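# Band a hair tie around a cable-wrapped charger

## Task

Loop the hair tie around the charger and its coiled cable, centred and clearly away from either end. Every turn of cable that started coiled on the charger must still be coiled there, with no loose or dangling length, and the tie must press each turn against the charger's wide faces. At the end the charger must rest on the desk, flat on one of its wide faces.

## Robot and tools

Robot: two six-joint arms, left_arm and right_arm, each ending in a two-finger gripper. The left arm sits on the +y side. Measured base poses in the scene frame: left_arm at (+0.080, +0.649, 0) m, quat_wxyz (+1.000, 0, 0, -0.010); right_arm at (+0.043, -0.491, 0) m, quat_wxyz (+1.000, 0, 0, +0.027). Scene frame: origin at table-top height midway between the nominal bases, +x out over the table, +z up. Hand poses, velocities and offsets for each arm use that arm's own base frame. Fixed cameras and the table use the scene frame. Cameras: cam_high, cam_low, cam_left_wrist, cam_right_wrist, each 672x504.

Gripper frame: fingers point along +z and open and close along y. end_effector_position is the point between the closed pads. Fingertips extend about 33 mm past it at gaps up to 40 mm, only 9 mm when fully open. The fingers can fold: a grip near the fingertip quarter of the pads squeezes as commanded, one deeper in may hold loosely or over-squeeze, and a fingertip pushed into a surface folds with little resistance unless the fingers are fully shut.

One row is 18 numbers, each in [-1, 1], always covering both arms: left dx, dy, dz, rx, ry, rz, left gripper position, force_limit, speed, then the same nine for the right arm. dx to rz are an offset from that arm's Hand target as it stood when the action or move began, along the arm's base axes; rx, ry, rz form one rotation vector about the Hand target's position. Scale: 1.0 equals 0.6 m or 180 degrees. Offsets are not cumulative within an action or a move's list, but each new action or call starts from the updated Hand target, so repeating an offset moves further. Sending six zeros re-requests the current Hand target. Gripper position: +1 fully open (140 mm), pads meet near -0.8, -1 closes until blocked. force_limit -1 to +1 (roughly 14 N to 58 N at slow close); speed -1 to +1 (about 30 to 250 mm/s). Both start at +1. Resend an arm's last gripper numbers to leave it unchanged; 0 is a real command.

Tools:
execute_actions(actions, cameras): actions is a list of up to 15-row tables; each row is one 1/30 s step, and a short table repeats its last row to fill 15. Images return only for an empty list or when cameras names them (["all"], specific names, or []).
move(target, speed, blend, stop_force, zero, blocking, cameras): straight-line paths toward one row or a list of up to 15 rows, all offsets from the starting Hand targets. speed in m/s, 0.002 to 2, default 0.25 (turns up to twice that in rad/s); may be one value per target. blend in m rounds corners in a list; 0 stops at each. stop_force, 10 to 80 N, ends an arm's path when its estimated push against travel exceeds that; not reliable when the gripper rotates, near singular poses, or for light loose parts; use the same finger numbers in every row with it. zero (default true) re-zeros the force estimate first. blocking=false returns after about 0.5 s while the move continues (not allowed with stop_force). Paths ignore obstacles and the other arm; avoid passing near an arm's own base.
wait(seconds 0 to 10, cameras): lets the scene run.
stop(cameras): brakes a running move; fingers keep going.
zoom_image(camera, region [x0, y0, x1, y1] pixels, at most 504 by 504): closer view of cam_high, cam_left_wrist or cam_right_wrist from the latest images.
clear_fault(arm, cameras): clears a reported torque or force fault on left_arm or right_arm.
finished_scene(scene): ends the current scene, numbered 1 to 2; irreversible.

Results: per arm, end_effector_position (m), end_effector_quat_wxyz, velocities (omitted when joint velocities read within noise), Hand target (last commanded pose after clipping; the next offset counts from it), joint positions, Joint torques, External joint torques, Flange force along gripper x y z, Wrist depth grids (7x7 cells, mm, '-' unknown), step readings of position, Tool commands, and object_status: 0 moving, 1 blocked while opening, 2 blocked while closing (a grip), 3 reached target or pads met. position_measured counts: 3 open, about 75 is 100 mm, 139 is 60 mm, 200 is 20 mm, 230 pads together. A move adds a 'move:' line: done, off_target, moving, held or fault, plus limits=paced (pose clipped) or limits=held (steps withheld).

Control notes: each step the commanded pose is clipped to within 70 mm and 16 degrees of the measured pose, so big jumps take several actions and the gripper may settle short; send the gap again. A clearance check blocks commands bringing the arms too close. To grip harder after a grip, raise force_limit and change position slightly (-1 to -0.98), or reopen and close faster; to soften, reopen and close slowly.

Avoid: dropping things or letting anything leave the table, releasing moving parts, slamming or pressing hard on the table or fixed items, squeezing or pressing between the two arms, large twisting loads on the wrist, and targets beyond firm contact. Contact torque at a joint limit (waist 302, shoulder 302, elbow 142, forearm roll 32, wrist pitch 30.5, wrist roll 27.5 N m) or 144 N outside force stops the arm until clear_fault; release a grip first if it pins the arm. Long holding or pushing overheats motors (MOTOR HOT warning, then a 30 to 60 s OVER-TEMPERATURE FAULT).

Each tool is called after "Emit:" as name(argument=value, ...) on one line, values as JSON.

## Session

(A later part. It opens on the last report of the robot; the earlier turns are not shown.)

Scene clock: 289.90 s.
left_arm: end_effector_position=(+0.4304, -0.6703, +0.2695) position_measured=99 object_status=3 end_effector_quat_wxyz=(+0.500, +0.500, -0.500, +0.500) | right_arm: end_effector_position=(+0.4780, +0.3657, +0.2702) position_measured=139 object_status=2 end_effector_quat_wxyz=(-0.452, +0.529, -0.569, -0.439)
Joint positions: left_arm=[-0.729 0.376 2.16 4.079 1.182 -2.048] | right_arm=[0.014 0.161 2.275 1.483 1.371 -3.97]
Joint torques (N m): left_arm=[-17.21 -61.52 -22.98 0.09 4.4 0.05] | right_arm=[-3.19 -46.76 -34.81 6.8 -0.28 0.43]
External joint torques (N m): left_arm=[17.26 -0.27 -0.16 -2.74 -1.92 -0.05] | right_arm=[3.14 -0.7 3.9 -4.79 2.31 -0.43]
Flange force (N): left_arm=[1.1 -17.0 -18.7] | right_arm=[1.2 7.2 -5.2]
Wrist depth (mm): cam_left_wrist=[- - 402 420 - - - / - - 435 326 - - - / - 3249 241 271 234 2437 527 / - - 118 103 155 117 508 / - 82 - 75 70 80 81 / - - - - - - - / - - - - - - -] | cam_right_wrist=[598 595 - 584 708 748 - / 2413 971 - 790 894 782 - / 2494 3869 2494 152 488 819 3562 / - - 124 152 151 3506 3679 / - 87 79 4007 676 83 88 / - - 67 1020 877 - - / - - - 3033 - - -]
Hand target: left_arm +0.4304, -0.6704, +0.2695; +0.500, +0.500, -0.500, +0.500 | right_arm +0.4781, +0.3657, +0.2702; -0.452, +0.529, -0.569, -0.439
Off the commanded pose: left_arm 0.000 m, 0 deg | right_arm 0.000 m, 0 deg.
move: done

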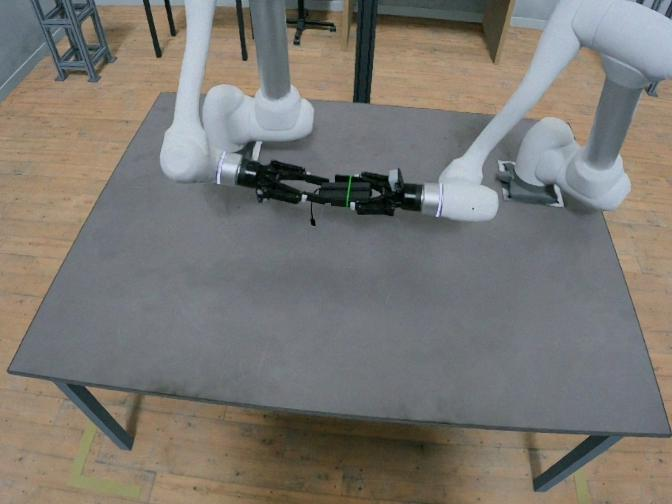

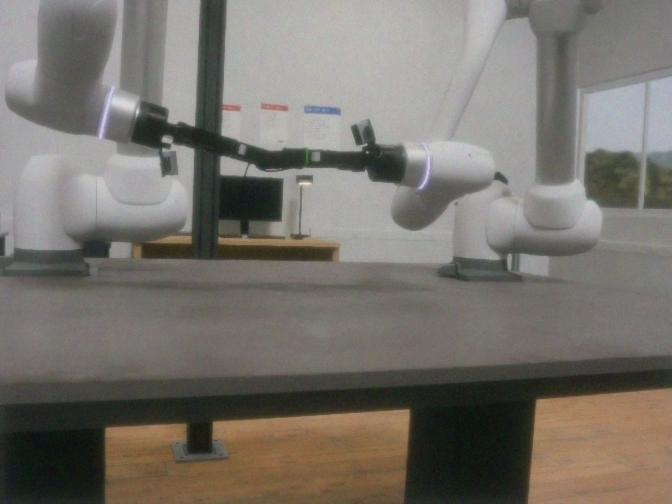

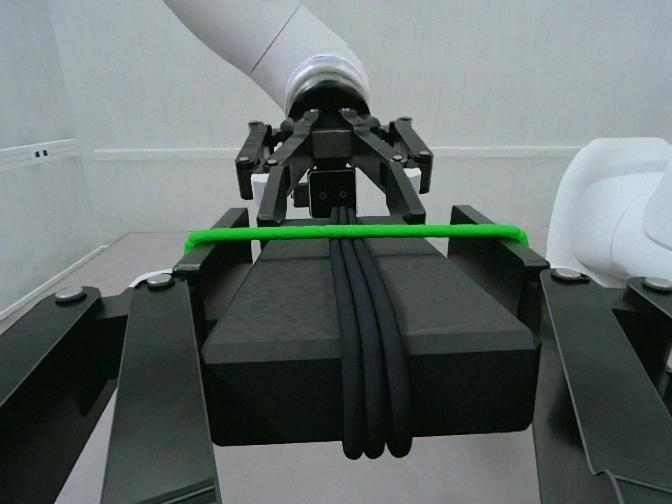

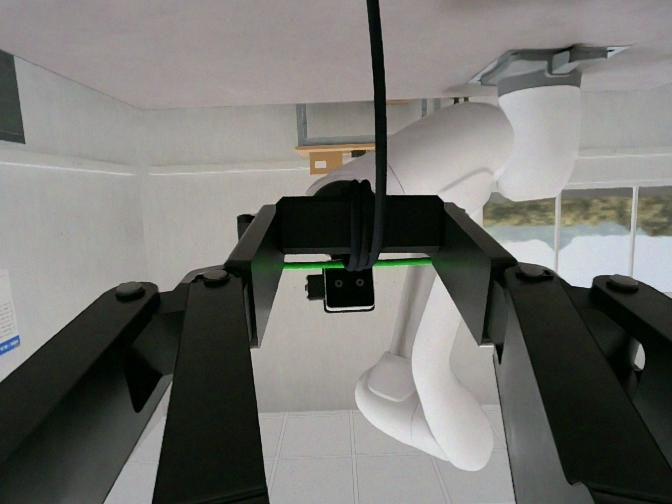

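Emit:
move(target=[0.003,0.007,0,0,0,0,0.24,1,-1,0,0,0,0,0,0,-0.98,1,-1], speed=0.04)

Emit:
move(target=[0,0,0,0,0,0,0.09,1,-1,0,0,0,0,0,0,-0.98,1,-1], cameras=["cam_left_wrist","cam_high"])

Emit:
zoom_image(camera="cam_high", region=[290, 160, 450, 230])

Scene clock: 294.30 s.
left_arm: end_effector_position=(+0.4322, -0.6663, +0.2695) position_measured=99 object_status=3 end_effector_quat_wxyz=(+0.500, +0.500, -0.500, +0.500) | right_arm: end_effector_position=(+0.4781, +0.3657, +0.2702) position_measured=139 object_status=2 end_effector_quat_wxyz=(-0.452, +0.529, -0.569, -0.438)
Joint positions: left_arm=[-0.721 0.375 2.162 4.086 1.186 -2.05] | right_arm=[0.014 0.161 2.275 1.483 1.371 -3.97]
Joint torques (N m): left_arm=[-4.98 -60.76 -23.93 -2.93 2.7 0.13] | right_arm=[-1.65 -47.96 -28.48 2.13 2.74 0.17]
External joint torques (N m): left_arm=[4.81 -0.82 0.81 0.27 -0.21 -0.13] | right_arm=[1.74 0.42 -2.28 -0.14 -0.71 -0.17]
Flange force (N): left_arm=[1.6 -4.3 -8.3] | right_arm=[-1.6 -4.1 4.9]
Wrist depth (mm): cam_left_wrist=[- - 402 405 - - 2331 / - - - 332 - - - / - - 232 280 243 2615 532 / - - 118 103 139 119 507 / - 82 - 73 72 76 81 / - - - - 73 - - / - - - - - - -] | cam_right_wrist=[- - 629 551 - 697 - / - - 3740 1015 504 796 3117 / - - 3453 427 487 825 3679 / - - 124 152 151 3620 3562 / - 87 91 3869 676 83 88 / - - 66 4080 866 - - / - - - - - - -]
Hand target: left_arm +0.4322, -0.6662, +0.2695; +0.500, +0.500, -0.500, +0.500 | right_arm +0.4781, +0.3657, +0.2702; -0.452, +0.529, -0.569, -0.439
Off the commanded pose: left_arm 0.000 m, 0 deg | right_arm 0.000 m, 0 deg.
move: done

Scene clock: 294.93 s.
left_arm: end_effector_position=(+0.4323, -0.6661, +0.2695) position_measured=118 object_status=0 end_effector_quat_wxyz=(+0.500, +0.500, -0.500, +0.500) | right_arm: end_effector_position=(+0.4780, +0.3657, +0.2702) position_measured=139 object_status=2 end_effector_quat_wxyz=(-0.452, +0.529, -0.569, -0.439)
Joint positions: left_arm=[-0.721 0.375 2.162 4.086 1.186 -2.05] | right_arm=[0.014 0.161 2.275 1.483 1.371 -3.97]
Joint torques (N m): left_arm=[-7.82 -59.97 -25.23 -2.45 2.86 0.15] | right_arm=[-0.37 -47.66 -29.68 3.38 2.43 0.23]
External joint torques (N m): left_arm=[7.8 -1.55 2.14 -0.2 -0.39 -0.15] | right_arm=[0.41 0.03 -1.28 -1.37 -0.39 -0.22]
Flange force (N): left_arm=[2.2 -4.7 -13.7] | right_arm=[-0.8 -2.3 -0.7]
Wrist depth (mm): cam_left_wrist=[- - 406 414 - - - / - - - 332 2615 - - / 2166 - 251 280 242 2615 532 / - - 119 120 121 115 508 / - 85 77 73 - 81 82 / - - - 69 68 - - / - - - 332 - - -] | cam_right_wrist=[- 662 - 584 571 761 - / 2338 931 - 939 495 796 3562 / 2640 - 3679 151 492 825 3679 / - - 124 152 151 3679 3506 / - 87 79 - 680 83 88 / - - 67 980 866 - - / - - - - - - -]
Hand target: left_arm +0.4322, -0.6662, +0.2695; +0.500, +0.500, -0.500, +0.500 | right_arm +0.4781, +0.3657, +0.2702; -0.452, +0.529, -0.569, -0.439
Off the commanded pose: left_arm 0.000 m, 0 deg | right_arm 0.000 m, 0 deg.
move: done
Images, in order (width x height): cam_high 672x504, cam_left_wrist 672x504.

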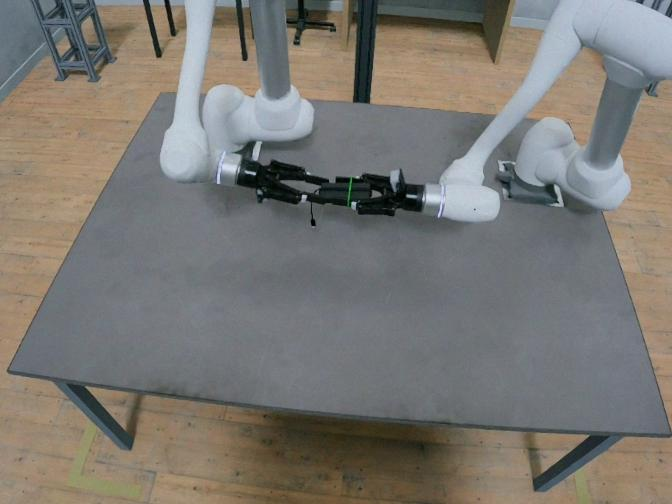

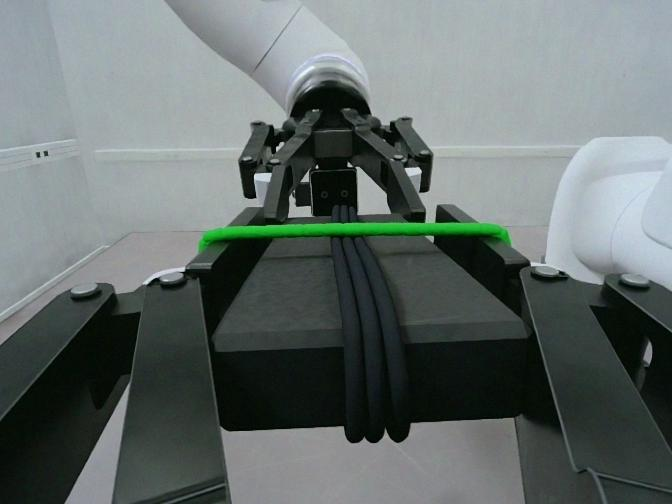

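Scaled by 3.150 from the camera's 672x504 image, which has a finer 960x720 frame.

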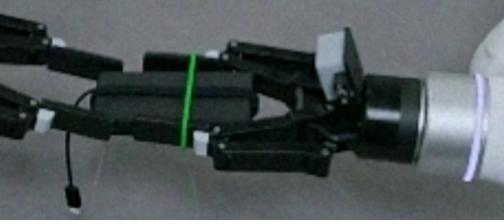

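Emit:
move(target=[0,0.042,0,0,0,0,0.09,1,-1,0,0,0,0,0,0,-0.98,1,-1], cameras=["cam_left_wrist","cam_high","cam_low"], speed=0.03)

Emit:
zoom_image(camera="cam_high", region=[290, 160, 450, 230])

Emit:
zoom_image(camera="cam_left_wrist", region=[180, 150, 540, 400])

Scene clock: 298.23 s.
left_arm: end_effector_position=(+0.4322, -0.6411, +0.2695) position_measured=118 object_status=3 end_effector_quat_wxyz=(+0.500, +0.500, -0.500, +0.500) | right_arm: end_effector_position=(+0.4781, +0.3657, +0.2702) position_measured=139 object_status=2 end_effector_quat_wxyz=(-0.452, +0.529, -0.569, -0.439)
Joint positions: left_arm=[-0.685 0.358 2.19 4.117 1.209 -2.052] | right_arm=[0.014 0.161 2.275 1.483 1.371 -3.97]
Joint torques (N m): left_arm=[-5.6 -57.95 -22.48 -2.42 2.31 0.14] | right_arm=[-2.18 -48.62 -29.2 2.57 3.05 0.18]
External joint torques (N m): left_arm=[5.48 -1.21 -0.13 -0.17 0.17 -0.14] | right_arm=[2.22 1.16 -1.58 -0.57 -1.02 -0.18]
Flange force (N): left_arm=[2.0 -5.6 -8.6] | right_arm=[-0.2 -3.9 6.0]
Wrist depth (mm): cam_left_wrist=[- 2715 427 445 2494 2494 - / - 2023 2584 356 - - - / - - 261 278 253 644 544 / - - 110 115 123 113 503 / - 84 98 94 - 81 86 / - - 469 - - - - / - - - - - - -] | cam_right_wrist=[- - - 581 634 816 627 / - - - 3620 514 790 2609 / 2439 - 4007 162 514 834 3740 / - - 124 152 152 3506 3740 / - 87 79 - 699 83 88 / - - 63 3869 887 - - / - - - - - - -]
Hand target: left_arm +0.4322, -0.6410, +0.2695; +0.500, +0.500, -0.500, +0.500 | right_arm +0.4781, +0.3657, +0.2702; -0.452, +0.529, -0.569, -0.439
Off the commanded pose: left_arm 0.000 m, 0 deg | right_arm 0.000 m, 0 deg.
move: done
Images, in order (width x height): cam_high 672x504, cam_low 672x504, cam_left_wrist 672x504.

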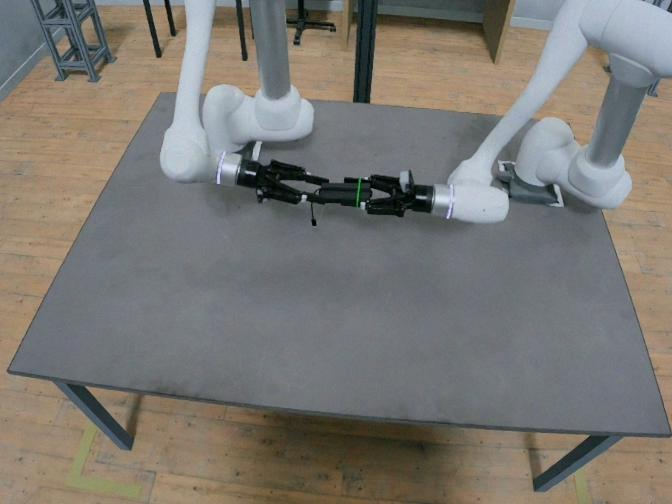

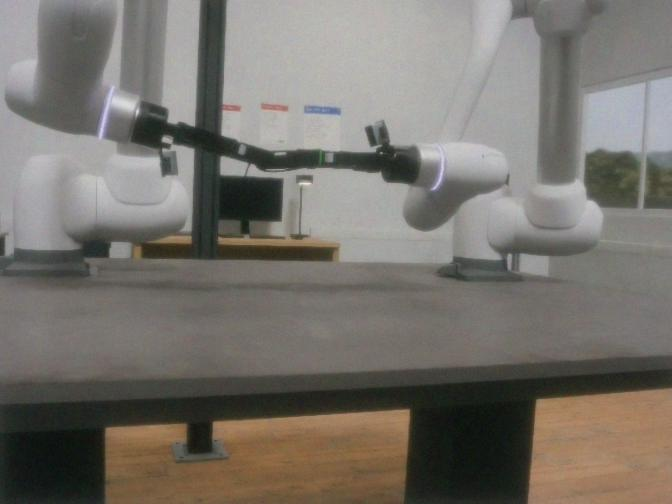

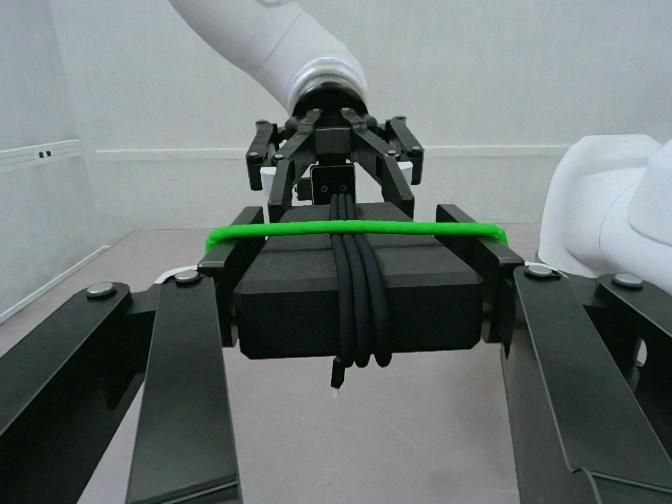

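Scaled by 3.150 from the camera's 672x504 image, which has a finer 960x720 frame.

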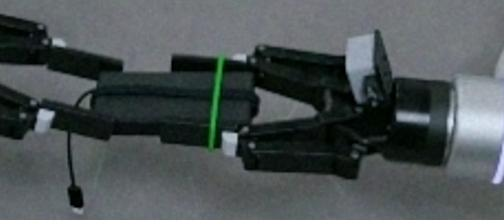

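Scaled by 1.400 from the camera's 672x504 image, which has a finer 960x720 frame.

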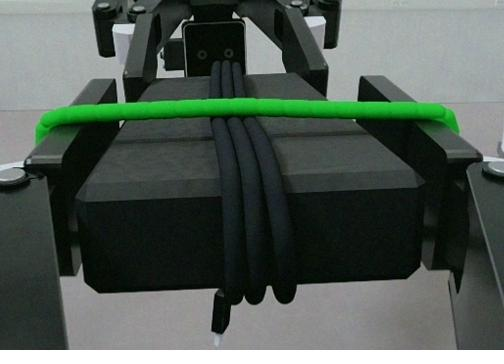

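Emit:
move(target=[0,-0.041,0,0,0,0,0.09,1,-1,0,0,0,0,0,0,-0.98,1,-1], speed=0.04)

Emit:
move(target=[0,0,0,0,0,0,-1,-0.6,-1,0,0,0,0,0,0,-0.98,1,-1], cameras=["cam_left_wrist","cam_high"])

Emit:
wait(seconds=1)

Emit:
zoom_image(camera="cam_high", region=[290, 160, 450, 230])

Scene clock: 307.17 s.
left_arm: end_effector_position=(+0.4322, -0.6655, +0.2695) position_measured=118 object_status=3 end_effector_quat_wxyz=(+0.500, +0.500, -0.500, +0.500) | right_arm: end_effector_position=(+0.4780, +0.3657, +0.2702) position_measured=139 object_status=2 end_effector_quat_wxyz=(-0.452, +0.529, -0.569, -0.439)
Joint positions: left_arm=[-0.72 0.375 2.163 4.087 1.187 -2.05] | right_arm=[0.014 0.161 2.275 1.483 1.371 -3.97]
Joint torques (N m): left_arm=[-12.97 -58.46 -29.27 -2.51 2.61 0.19] | right_arm=[5.98 -48.59 -29.71 3.44 3.86 0.18]
External joint torques (N m): left_arm=[13.11 -3.1 6.36 -0.11 -0.13 -0.19] | right_arm=[-5.97 0.98 -1.21 -1.43 -1.83 -0.18]
Flange force (N): left_arm=[2.8 -3.6 -27.3] | right_arm=[3.3 -4.3 -11.8]
Wrist depth (mm): cam_left_wrist=[1772 - 406 423 2331 2465 - / - - - 332 - 2584 - / - - 236 278 239 2437 533 / - - 115 119 125 113 486 / - 85 - 70 - 79 86 / - - - - - - - / - - 379 - - - -] | cam_right_wrist=[554 - - - - - - / - - - 3453 501 796 - / - - 5906 427 493 825 3453 / - - 124 152 151 3506 3506 / - 87 79 - 676 83 88 / - - 63 847 863 - - / - - - 2841 - - -]
Hand target: left_arm +0.4322, -0.6656, +0.2695; +0.500, +0.500, -0.500, +0.500 | right_arm +0.4781, +0.3657, +0.2702; -0.452, +0.529, -0.569, -0.439
Off the commanded pose: left_arm 0.000 m, 0 deg | right_arm 0.000 m, 0 deg.
move: done

Scene clock: 307.80 s.
left_arm: end_effector_position=(+0.4323, -0.6656, +0.2695) position_measured=132 object_status=0 end_effector_quat_wxyz=(+0.500, +0.500, -0.500, +0.500) | right_arm: end_effector_position=(+0.4781, +0.3657, +0.2702) position_measured=139 object_status=2 end_effector_quat_wxyz=(-0.452, +0.529, -0.569, -0.439)
Joint positions: left_arm=[-0.72 0.375 2.163 4.087 1.187 -2.05] | right_arm=[0.014 0.161 2.275 1.483 1.371 -3.97]
Joint torques (N m): left_arm=[-18.47 -63.38 -25.55 0.63 6.11 0.14] | right_arm=[-0.95 -45.44 -33.38 4.93 0.08 0.16]
External joint torques (N m): left_arm=[18.5 1.88 2.35 -3.3 -3.63 -0.14] | right_arm=[0.97 -2 2.65 -2.94 1.95 -0.16]
Flange force (N): left_arm=[-1.6 -15.5 -19.8] | right_arm=[-1.2 6.8 -6.8]
Wrist depth (mm): cam_left_wrist=[- - 405 414 - - - / - - - 332 - - - / - - 246 268 241 2648 524 / - - 118 - 131 114 491 / - 89 73 - 74 76 83 / - - - - 75 - - / - - 368 - - - -] | cam_right_wrist=[- - 623 - 594 666 - / - - 3453 2737 502 787 - / 2387 3562 4080 427 492 816 3453 / - 3252 124 151 151 3562 3400 / - 87 79 - 678 83 88 / - - 66 3679 884 - - / - - - - - - -]
Hand target: left_arm +0.4322, -0.6656, +0.2695; +0.500, +0.500, -0.500, +0.500 | right_arm +0.4781, +0.3657, +0.2702; -0.452, +0.529, -0.569, -0.439
Off the commanded pose: left_arm 0.000 m, 0 deg | right_arm 0.000 m, 0 deg.
move: done
Images, in order (width x height): cam_high 672x504, cam_left_wrist 672x504.

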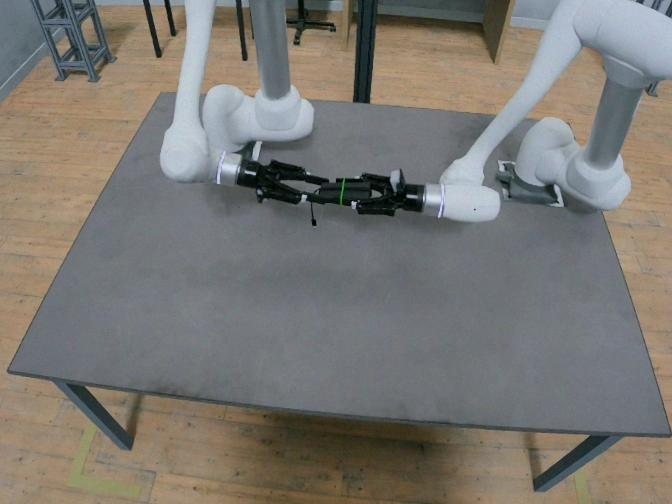

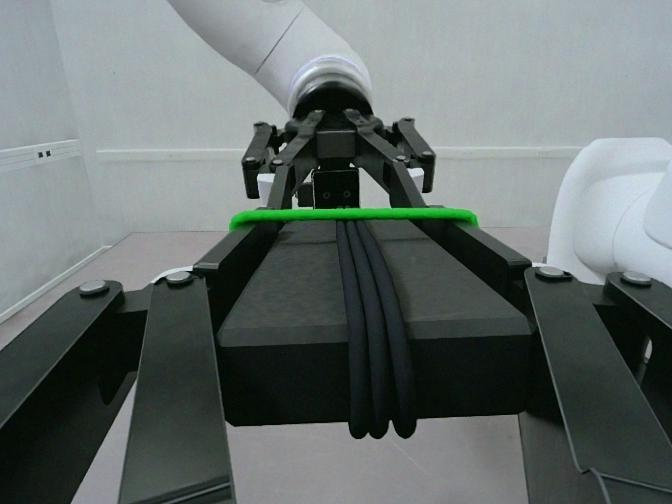

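Scene clock: 308.80 s.
left_arm: end_effector_position=(+0.4322, -0.6656, +0.2695) position_measured=132 object_status=2 end_effector_quat_wxyz=(+0.500, +0.500, -0.500, +0.500) | right_arm: end_effector_position=(+0.4781, +0.3657, +0.2702) position_measured=139 object_status=2 end_effector_quat_wxyz=(-0.452, +0.529, -0.569, -0.439)
Joint positions: left_arm=[-0.72 0.375 2.163 4.087 1.187 -2.05] | right_arm=[0.014 0.161 2.275 1.483 1.371 -3.97]
Joint torques (N m): left_arm=[-17.42 -63.08 -25.19 0.4 5.97 0.13] | right_arm=[-1.78 -45.19 -33.04 4.61 0.15 0.2]
External joint torques (N m): left_arm=[17.32 1.78 2.05 -3.05 -3.5 -0.14] | right_arm=[1.74 -2.32 2.12 -2.59 1.88 -0.2]
Flange force (N): left_arm=[-1.3 -14.8 -18.3] | right_arm=[-2.3 6.5 -4.6]
Wrist depth (mm): cam_left_wrist=[- - 403 417 - - - / 1716 - - 333 - - - / - - 246 262 243 2410 526 / - - 119 - 122 113 490 / - 89 - 70 74 74 83 / - - - - - - - / - - - - - - -] | cam_right_wrist=[- - - - - 691 771 / - 3506 4007 125 494 779 - / 2494 2672 3453 427 490 816 3740 / - 3117 124 161 151 3679 3620 / - 87 108 3740 678 83 88 / - - 3740 - 870 - - / - - - - - - -]
Hand target: left_arm +0.4322, -0.6656, +0.2695; +0.500, +0.500, -0.500, +0.500 | right_arm +0.4781, +0.3657, +0.2702; -0.452, +0.529, -0.569, -0.439
Tool commands: left_gripper/position=-1.0 left_gripper/force_limit=-0.6 left_gripper/speed=-1.0 right_gripper/position=-0.98 right_gripper/force_limit=+1.0 right_gripper/speed=-1.0
Off the commanded pose: left_arm 0.000 m, 0 deg | right_arm 0.000 m, 0 deg.
wait: 1.00 s; at rest by 0.17 s

Scaled by 3.150 from the camera's 672x504 image, which has a finer 960x720 frame.
This view is cut from an older image: the scene may have changed since it was taken.

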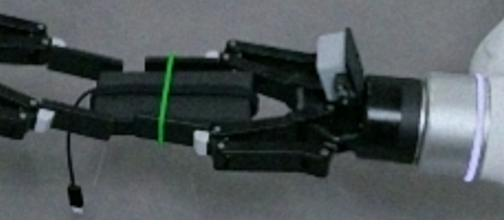

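Emit:
move(target=[0,0,0,0,0,0,0.02,1,-1,0,0,0,0,0,0,-0.98,1,-1])

Emit:
move(target=[0,0.025,0,0,0,0,0.02,1,-1,0,0,0,0,0,0,-0.98,1,-1], cameras=["cam_left_wrist","cam_high"], speed=0.03)

Emit:
zoom_image(camera="cam_high", region=[290, 160, 450, 230])

Scene clock: 315.17 s.
left_arm: end_effector_position=(+0.4322, -0.6656, +0.2695) position_measured=127 object_status=0 end_effector_quat_wxyz=(+0.500, +0.500, -0.500, +0.500) | right_arm: end_effector_position=(+0.4781, +0.3657, +0.2703) position_measured=139 object_status=2 end_effector_quat_wxyz=(-0.452, +0.529, -0.569, -0.439)
Joint positions: left_arm=[-0.72 0.375 2.163 4.087 1.187 -2.05] | right_arm=[0.014 0.161 2.275 1.483 1.371 -3.97]
Joint torques (N m): left_arm=[-11.87 -61.6 -21.92 0.07 4.55 -0.02] | right_arm=[-5.06 -46.33 -33.43 5.15 0.08 0.21]
External joint torques (N m): left_arm=[11.7 0.13 -1.32 -2.75 -2.06 0.02] | right_arm=[5.28 -1.14 2.88 -3.23 1.97 -0.21]
Flange force (N): left_arm=[0.9 -12.1 -9.4] | right_arm=[-1.6 6.6 2.2]
Wrist depth (mm): cam_left_wrist=[- - 406 420 - - - / - - - 331 2523 - 2410 / - - 244 283 237 2357 528 / - - 122 114 123 114 490 / - 85 74 72 74 76 83 / - - - 69 - - - / - - - - 349 - -] | cam_right_wrist=[630 664 625 583 717 769 753 / - 905 3300 984 505 796 3349 / - - 3400 194 490 825 3562 / - - 124 152 151 3506 3453 / - 87 79 4316 678 83 88 / - - 63 959 870 - - / - - - 2992 - - -]
Hand target: left_arm +0.4322, -0.6656, +0.2695; +0.500, +0.500, -0.500, +0.500 | right_arm +0.4781, +0.3657, +0.2702; -0.452, +0.529, -0.569, -0.439
Off the commanded pose: left_arm 0.000 m, 0 deg | right_arm 0.000 m, 0 deg.
move: done

Scene clock: 315.97 s.
left_arm: end_effector_position=(+0.4322, -0.6507, +0.2695) position_measured=127 object_status=3 end_effector_quat_wxyz=(+0.500, +0.500, -0.500, +0.500) | right_arm: end_effector_position=(+0.4781, +0.3657, +0.2702) position_measured=139 object_status=2 end_effector_quat_wxyz=(-0.452, +0.529, -0.569, -0.439)
Joint positions: left_arm=[-0.699 0.365 2.18 4.105 1.2 -2.051] | right_arm=[0.014 0.161 2.275 1.483 1.371 -3.97]
Joint torques (N m): left_arm=[-5.09 -58.2 -21.27 -1.96 2.54 0.1] | right_arm=[-2.71 -49.24 -30.12 3.33 2.7 0.17]
External joint torques (N m): left_arm=[5.03 -2 -1.55 -0.66 -0.06 -0.1] | right_arm=[2.67 1.78 -0.69 -1.32 -0.67 -0.17]
Flange force (N): left_arm=[3.7 -5.8 -5.9] | right_arm=[1.1 -3.4 5.4]
Wrist depth (mm): cam_left_wrist=[- - 420 434 - - 2383 / - - 352 346 - - - / - - 257 274 260 636 537 / - - 113 106 143 112 502 / - 89 - 85 88 81 86 / - - - - 434 - - / - - 374 - - - -] | cam_right_wrist=[- 600 - - - - - / - 939 2877 2550 518 779 3400 / - 3400 3349 443 507 837 3620 / - - 124 151 151 3506 3400 / - 87 91 3937 686 83 88 / - - 66 3937 884 - - / - - - - - - -]
Hand target: left_arm +0.4322, -0.6506, +0.2695; +0.500, +0.500, -0.500, +0.500 | right_arm +0.4781, +0.3657, +0.2702; -0.452, +0.529, -0.569, -0.439
Off the commanded pose: left_arm 0.000 m, 0 deg | right_arm 0.000 m, 0 deg.
move: done
Images, in order (width x height): cam_high 672x504, cam_left_wrist 672x504.

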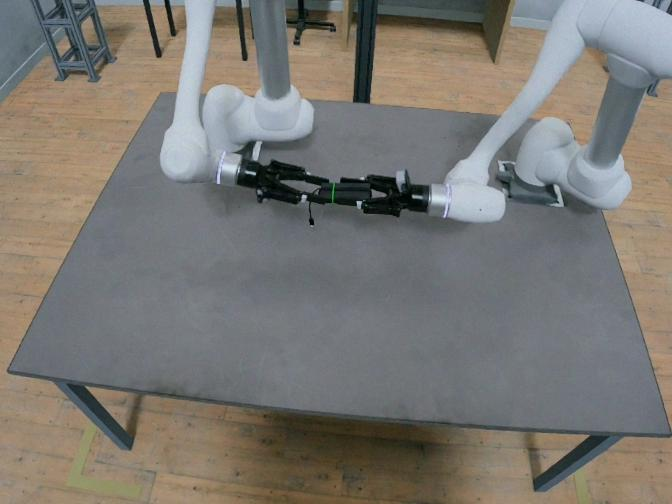

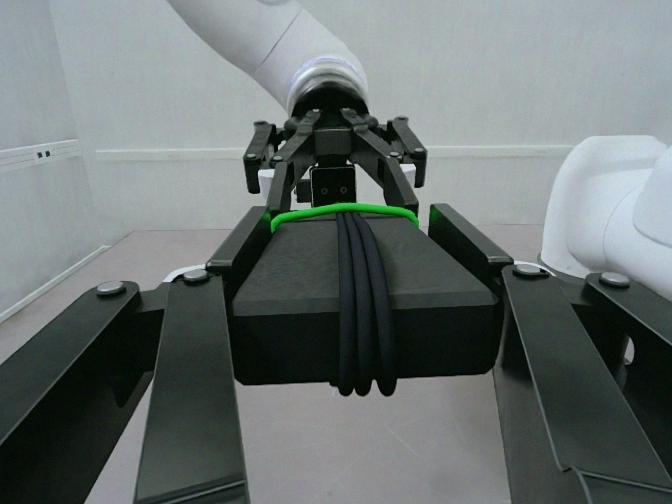

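Scaled by 3.150 from the camera's 672x504 image, which has a finer 960x720 frame.

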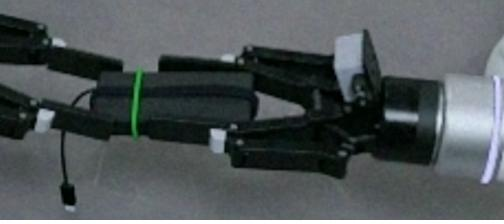

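Emit:
move(target=[0,0.053,0,0,0,0,0.02,1,-1,0,0,0,0,0,0,-0.98,1,-1], speed=0.05)

Emit:
move(target=[0,0,0,0,0,0,-1,0.1,-1,0,0,0,0,0,0,-0.98,1,-1])

Emit:
wait(seconds=1, cameras=["cam_left_wrist","cam_high","cam_low","cam_right_wrist"])

Emit:
zoom_image(camera="cam_high", region=[290, 160, 450, 230])

Emit:
zoom_image(camera="cam_low", region=[220, 110, 380, 210])

Scene clock: 323.67 s.
left_arm: end_effector_position=(+0.4322, -0.6189, +0.2695) position_measured=127 object_status=3 end_effector_quat_wxyz=(+0.500, +0.500, -0.500, +0.500) | right_arm: end_effector_position=(+0.4781, +0.3657, +0.2702) position_measured=139 object_status=2 end_effector_quat_wxyz=(-0.452, +0.529, -0.569, -0.439)
Joint positions: left_arm=[-0.652 0.344 2.214 4.145 1.23 -2.054] | right_arm=[0.014 0.161 2.275 1.483 1.371 -3.97]
Joint torques (N m): left_arm=[-3.96 -55.62 -21.84 -2 2.07 0.11] | right_arm=[-2.22 -48.93 -29.25 2.71 3.22 0.18]
External joint torques (N m): left_arm=[3.96 -1.73 -0.32 -0.53 0.41 -0.11] | right_arm=[2.27 1.5 -1.47 -0.73 -1.19 -0.18]
Flange force (N): left_arm=[2.5 -3.1 -6.5] | right_arm=[0.3 -4.2 6.2]
Wrist depth (mm): cam_left_wrist=[- - 447 472 - - - / - - - 375 - - - / - - 276 301 281 692 546 / - 854 116 - 128 613 506 / - 86 88 - - 81 86 / - - - 491 - - - / - - - - - - -] | cam_right_wrist=[- - - - 664 674 - / 2244 898 1020 118 554 785 3506 / 2805 - 4316 187 537 831 3506 / - - 124 152 151 3740 3620 / - 87 79 - 726 83 88 / - - 3620 - 898 - - / - - - - - - -]
Hand target: left_arm +0.4322, -0.6188, +0.2695; +0.500, +0.500, -0.500, +0.500 | right_arm +0.4781, +0.3657, +0.2702; -0.452, +0.529, -0.569, -0.439
Off the commanded pose: left_arm 0.000 m, 0 deg | right_arm 0.000 m, 0 deg.
move: done

Scene clock: 324.33 s.
left_arm: end_effector_position=(+0.4323, -0.6188, +0.2695) position_measured=137 object_status=0 end_effector_quat_wxyz=(+0.500, +0.500, -0.500, +0.500) | right_arm: end_effector_position=(+0.4780, +0.3657, +0.2702) position_measured=139 object_status=2 end_effector_quat_wxyz=(-0.452, +0.529, -0.569, -0.439)
Joint positions: left_arm=[-0.652 0.344 2.214 4.145 1.23 -2.054] | right_arm=[0.014 0.161 2.275 1.483 1.371 -3.97]
Joint torques (N m): left_arm=[-14.31 -57.35 -21.36 0.66 4.74 0.3] | right_arm=[-2.49 -46.87 -33.08 5.08 1.04 0.39]
External joint torques (N m): left_arm=[14.41 0.02 -0.57 -3.16 -2.26 -0.3] | right_arm=[2.49 -0.72 2.18 -3.07 0.99 -0.39]
Flange force (N): left_arm=[1.3 -13.5 -15.3] | right_arm=[0.1 4.6 -1.7]
Wrist depth (mm): cam_left_wrist=[- - 448 447 - - 2523 / - - - 377 - - 594 / - 2898 296 272 277 601 554 / - - 116 117 127 633 495 / - 89 88 119 - 76 86 / - 71 - - - - - / - - 366 - - - -] | cam_right_wrist=[- - - - 647 595 - / 2040 - 3252 947 554 790 - / 2550 2805 3804 187 539 834 3679 / - - 124 151 151 3562 3562 / - 87 79 - 699 83 88 / - - 63 - 894 - - / - - - - - - -]
Hand target: left_arm +0.4322, -0.6188, +0.2695; +0.500, +0.500, -0.500, +0.500 | right_arm +0.4781, +0.3657, +0.2702; -0.452, +0.529, -0.569, -0.439
Off the commanded pose: left_arm 0.000 m, 0 deg | right_arm 0.000 m, 0 deg.
move: done

Scene clock: 325.33 s.
left_arm: end_effector_position=(+0.4322, -0.6188, +0.2695) position_measured=137 object_status=2 end_effector_quat_wxyz=(+0.500, +0.500, -0.500, +0.500) | right_arm: end_effector_position=(+0.4781, +0.3657, +0.2702) position_measured=139 object_status=2 end_effector_quat_wxyz=(-0.452, +0.529, -0.569, -0.439)
Joint positions: left_arm=[-0.652 0.344 2.214 4.145 1.23 -2.054] | right_arm=[0.014 0.161 2.275 1.483 1.371 -3.97]
Joint torques (N m): left_arm=[-14.65 -57.5 -21.21 0.73 4.73 0.25] | right_arm=[-2.75 -46.67 -33.04 5.14 1.12 0.4]
External joint torques (N m): left_arm=[14.63 0.13 -0.82 -3.25 -2.25 -0.26] | right_arm=[2.78 -0.82 2.36 -3.15 0.92 -0.4]
Flange force (N): left_arm=[1.1 -14.2 -15.2] | right_arm=[0.0 5.1 -1.2]
Wrist depth (mm): cam_left_wrist=[- - 445 463 - - - / - - - 373 2523 - - / - 2715 2523 272 291 662 546 / - - 117 117 119 623 495 / - 89 77 121 120 76 86 / - 71 - - - - - / - - - 370 - - -] | cam_right_wrist=[- 650 678 - - - 743 / - - - 3300 553 790 - / - 2877 4007 151 538 828 3804 / - - 124 151 151 3562 3740 / - 87 91 3506 706 83 88 / - - 67 3679 894 - - / - - - - 2877 - -]
Hand target: left_arm +0.4322, -0.6188, +0.2695; +0.500, +0.500, -0.500, +0.500 | right_arm +0.4781, +0.3657, +0.2702; -0.452, +0.529, -0.569, -0.439
Tool commands: left_gripper/position=-1.0 left_gripper/force_limit=+0.1 left_gripper/speed=-1.0 right_gripper/position=-0.98 right_gripper/force_limit=+1.0 right_gripper/speed=-1.0
Off the commanded pose: left_arm 0.000 m, 0 deg | right_arm 0.000 m, 0 deg.
wait: 1.00 s; at rest by 0.17 s

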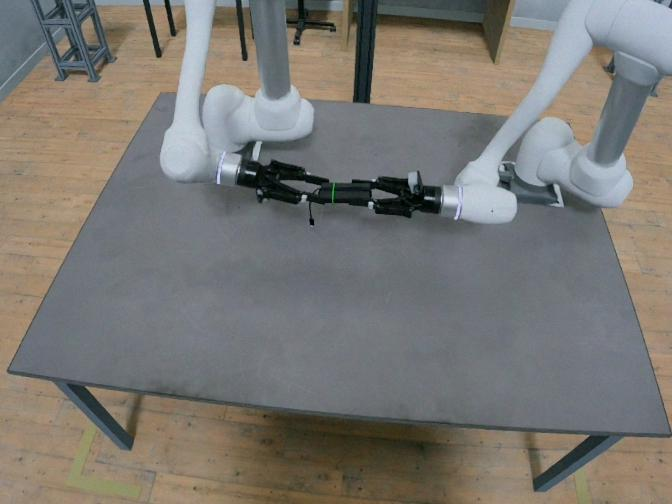

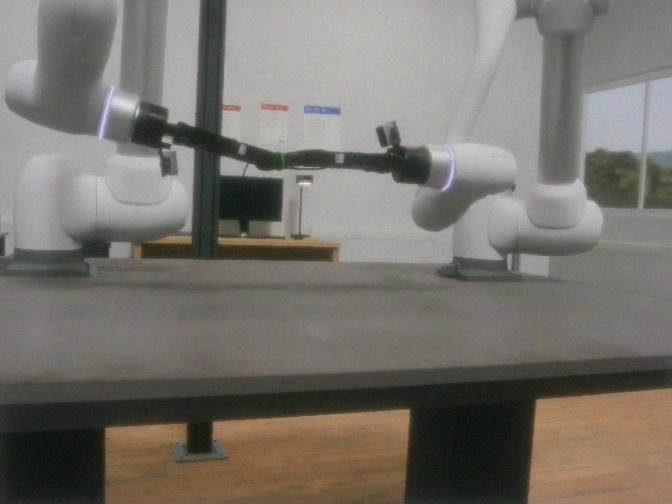

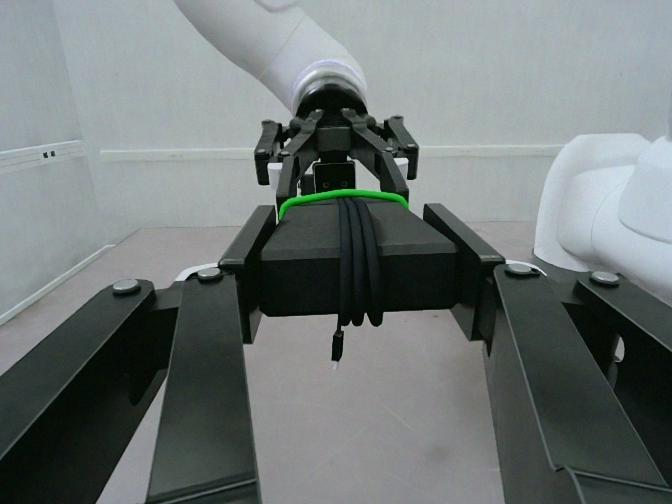

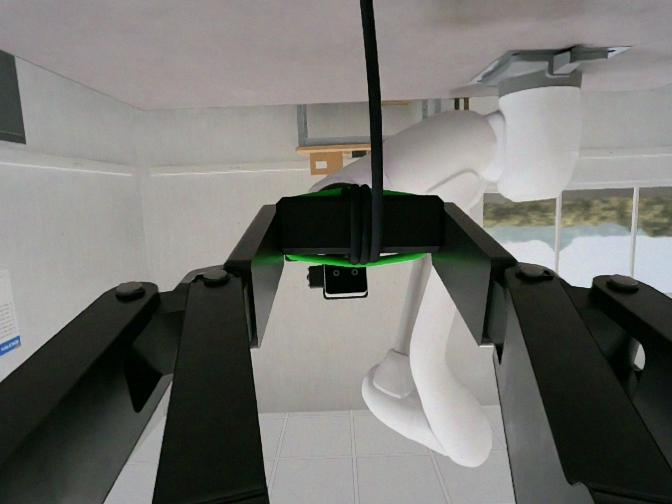

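Scaled by 3.150 from the camera's 672x504 image, which has a finer 960x720 frame.

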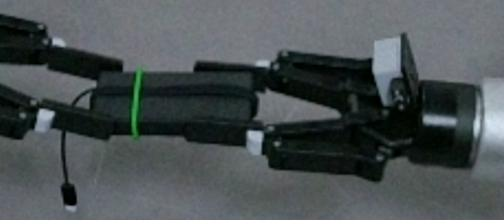

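Scaled by 3.150 from the camera's 672x504 image, which has a finer 960x720 frame.

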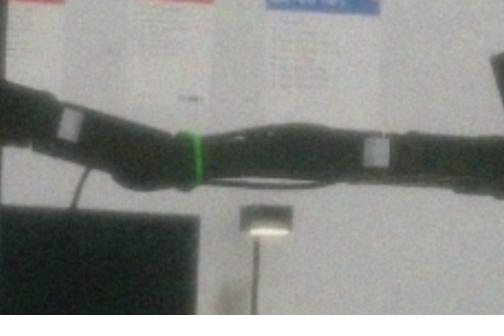

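Emit:
move(target=[0,0,0,0,0,0,-1,0.1,-1,0,0,0,0,0,0,-0.02,1,-1], cameras=["cam_left_wrist"])

Emit:
move(target=[0,0,0,0,0,0,-1,0.1,-1,0.003,0.055,0,0,0,0,-0.02,1,-1], cameras=["cam_left_wrist","cam_high","cam_low"], speed=0.04)

Emit:
zoom_image(camera="cam_high", region=[290, 160, 450, 230])

Emit:
zoom_image(camera="cam_low", region=[220, 110, 380, 210])

Scene clock: 330.50 s.
left_arm: end_effector_position=(+0.4322, -0.6188, +0.2695) position_measured=137 object_status=2 end_effector_quat_wxyz=(+0.500, +0.500, -0.500, +0.500) | right_arm: end_effector_position=(+0.4781, +0.3657, +0.2703) position_measured=131 object_status=3 end_effector_quat_wxyz=(-0.452, +0.529, -0.569, -0.439)
Joint positions: left_arm=[-0.652 0.344 2.214 4.145 1.23 -2.054] | right_arm=[0.014 0.161 2.275 1.483 1.371 -3.97]
Joint torques (N m): left_arm=[-7.98 -57.21 -19.65 -0.22 3.77 0.15] | right_arm=[-4.94 -47.66 -31.64 3.69 1.38 0.2]
External joint torques (N m): left_arm=[7.97 -0.1 -2.22 -2.28 -1.3 -0.15] | right_arm=[4.92 0.26 0.77 -1.69 0.65 -0.19]
Flange force (N): left_arm=[1.4 -9.6 -5.8] | right_arm=[-0.9 1.4 6.8]
Wrist depth (mm): cam_left_wrist=[- - 445 466 - - - / - - - 376 - - 650 / - - 280 302 293 644 548 / - - 117 114 - 613 494 / - 89 116 - - 76 86 / - 71 467 - - - - / - - - 370 - - -] | cam_right_wrist=[- - - - - - - / - 3161 3740 980 549 787 3252 / - 3033 - 472 536 850 3562 / - - 124 154 152 3562 3400 / - 91 80 - 708 83 88 / - 73 - 3679 880 - - / - - - 3453 3033 - -]
Hand target: left_arm +0.4322, -0.6188, +0.2695; +0.500, +0.500, -0.500, +0.500 | right_arm +0.4781, +0.3657, +0.2702; -0.452, +0.529, -0.569, -0.439
Off the commanded pose: left_arm 0.000 m, 0 deg | right_arm 0.000 m, 0 deg.
move: done
Images, in order (width x height): cam_left_wrist 672x504.

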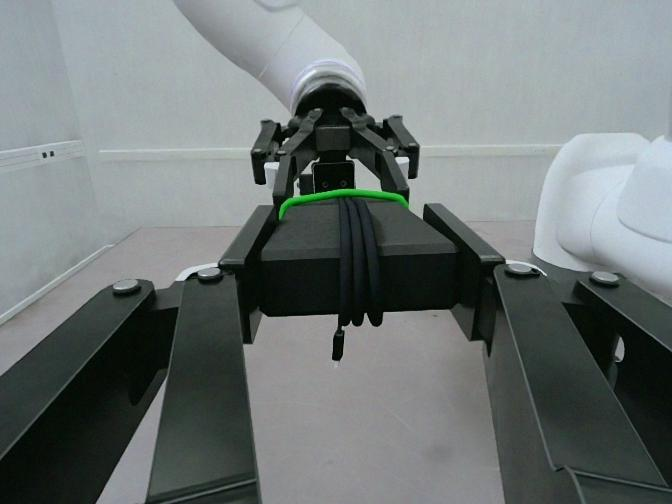

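Scene clock: 331.70 s.
left_arm: end_effector_position=(+0.4322, -0.6188, +0.2695) position_measured=137 object_status=2 end_effector_quat_wxyz=(+0.500, +0.500, -0.500, +0.500) | right_arm: end_effector_position=(+0.4799, +0.3987, +0.2702) position_measured=131 object_status=3 end_effector_quat_wxyz=(-0.452, +0.529, -0.569, -0.439)
Joint positions: left_arm=[-0.652 0.344 2.214 4.145 1.23 -2.054] | right_arm=[0.084 0.169 2.264 1.535 1.325 -3.964]
Joint torques (N m): left_arm=[-11.59 -59.47 -24.69 -1.38 5.28 0.03] | right_arm=[-0.84 -46.9 -31.14 3.16 0.92 0.12]
External joint torques (N m): left_arm=[11.67 1.91 2.53 -1.15 -2.8 -0.03] | right_arm=[0.81 -1.67 -0.09 -1.31 1.1 -0.12]
Flange force (N): left_arm=[-1.8 -9.5 -15.2] | right_arm=[-2.7 1.8 -2.9]
Wrist depth (mm): cam_left_wrist=[2188 - 419 439 - - - / - 1744 458 345 - - 604 / - - 257 277 250 666 553 / - - 117 117 135 627 516 / - 89 77 119 120 76 86 / - 71 - - - - - / - - - - - - -] | cam_right_wrist=[- 557 - - - 715 731 / - - - - 507 758 3562 / - - 2877 121 496 796 3620 / - - 119 119 119 3506 3869 / - 91 91 - 676 89 88 / - 73 67 3562 853 - - / - - - 3349 - - -]
Hand target: left_arm +0.4322, -0.6188, +0.2695; +0.500, +0.500, -0.500, +0.500 | right_arm +0.4799, +0.3987, +0.2702; -0.452, +0.529, -0.569, -0.439
Off the commanded pose: left_arm 0.000 m, 0 deg | right_arm 0.000 m, 0 deg.
move: done
Images, in order (width x height): cam_high 672x504, cam_low 672x504, cam_left_wrist 672x504.

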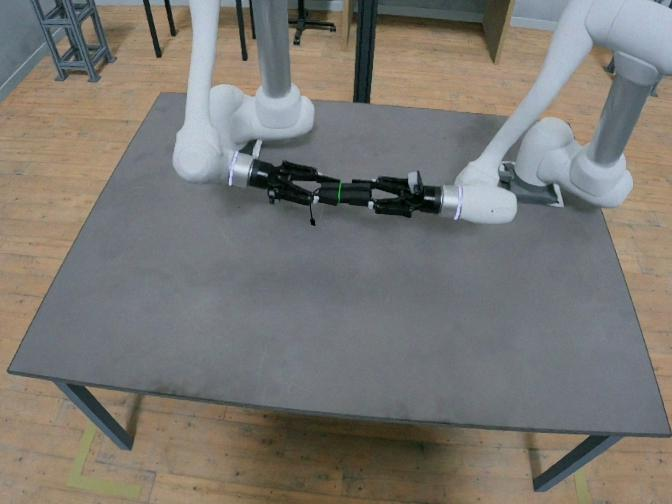

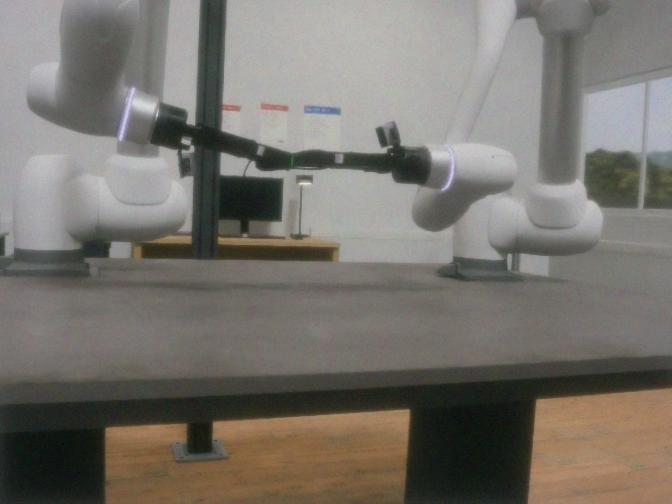

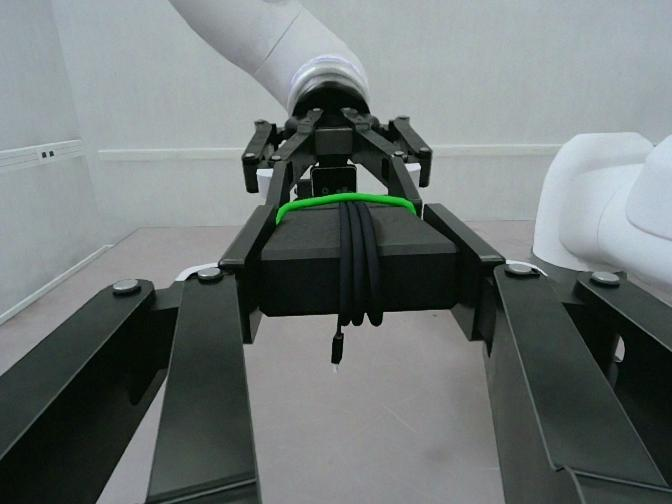

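Scaled by 3.150 from the camera's 672x504 image, which has a finer 960x720 frame.

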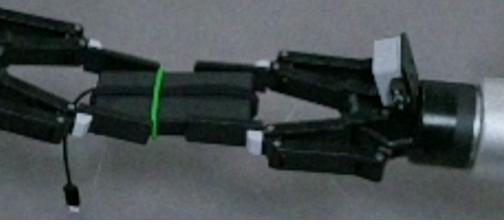

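Scaled by 3.150 from the camera's 672x504 image, which has a finer 960x720 frame.

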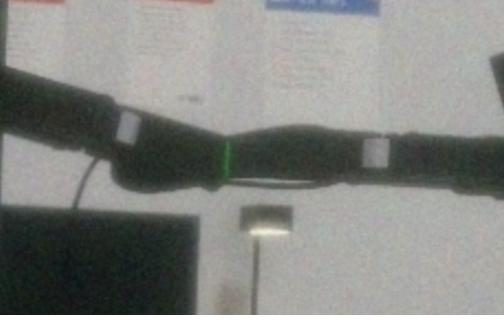

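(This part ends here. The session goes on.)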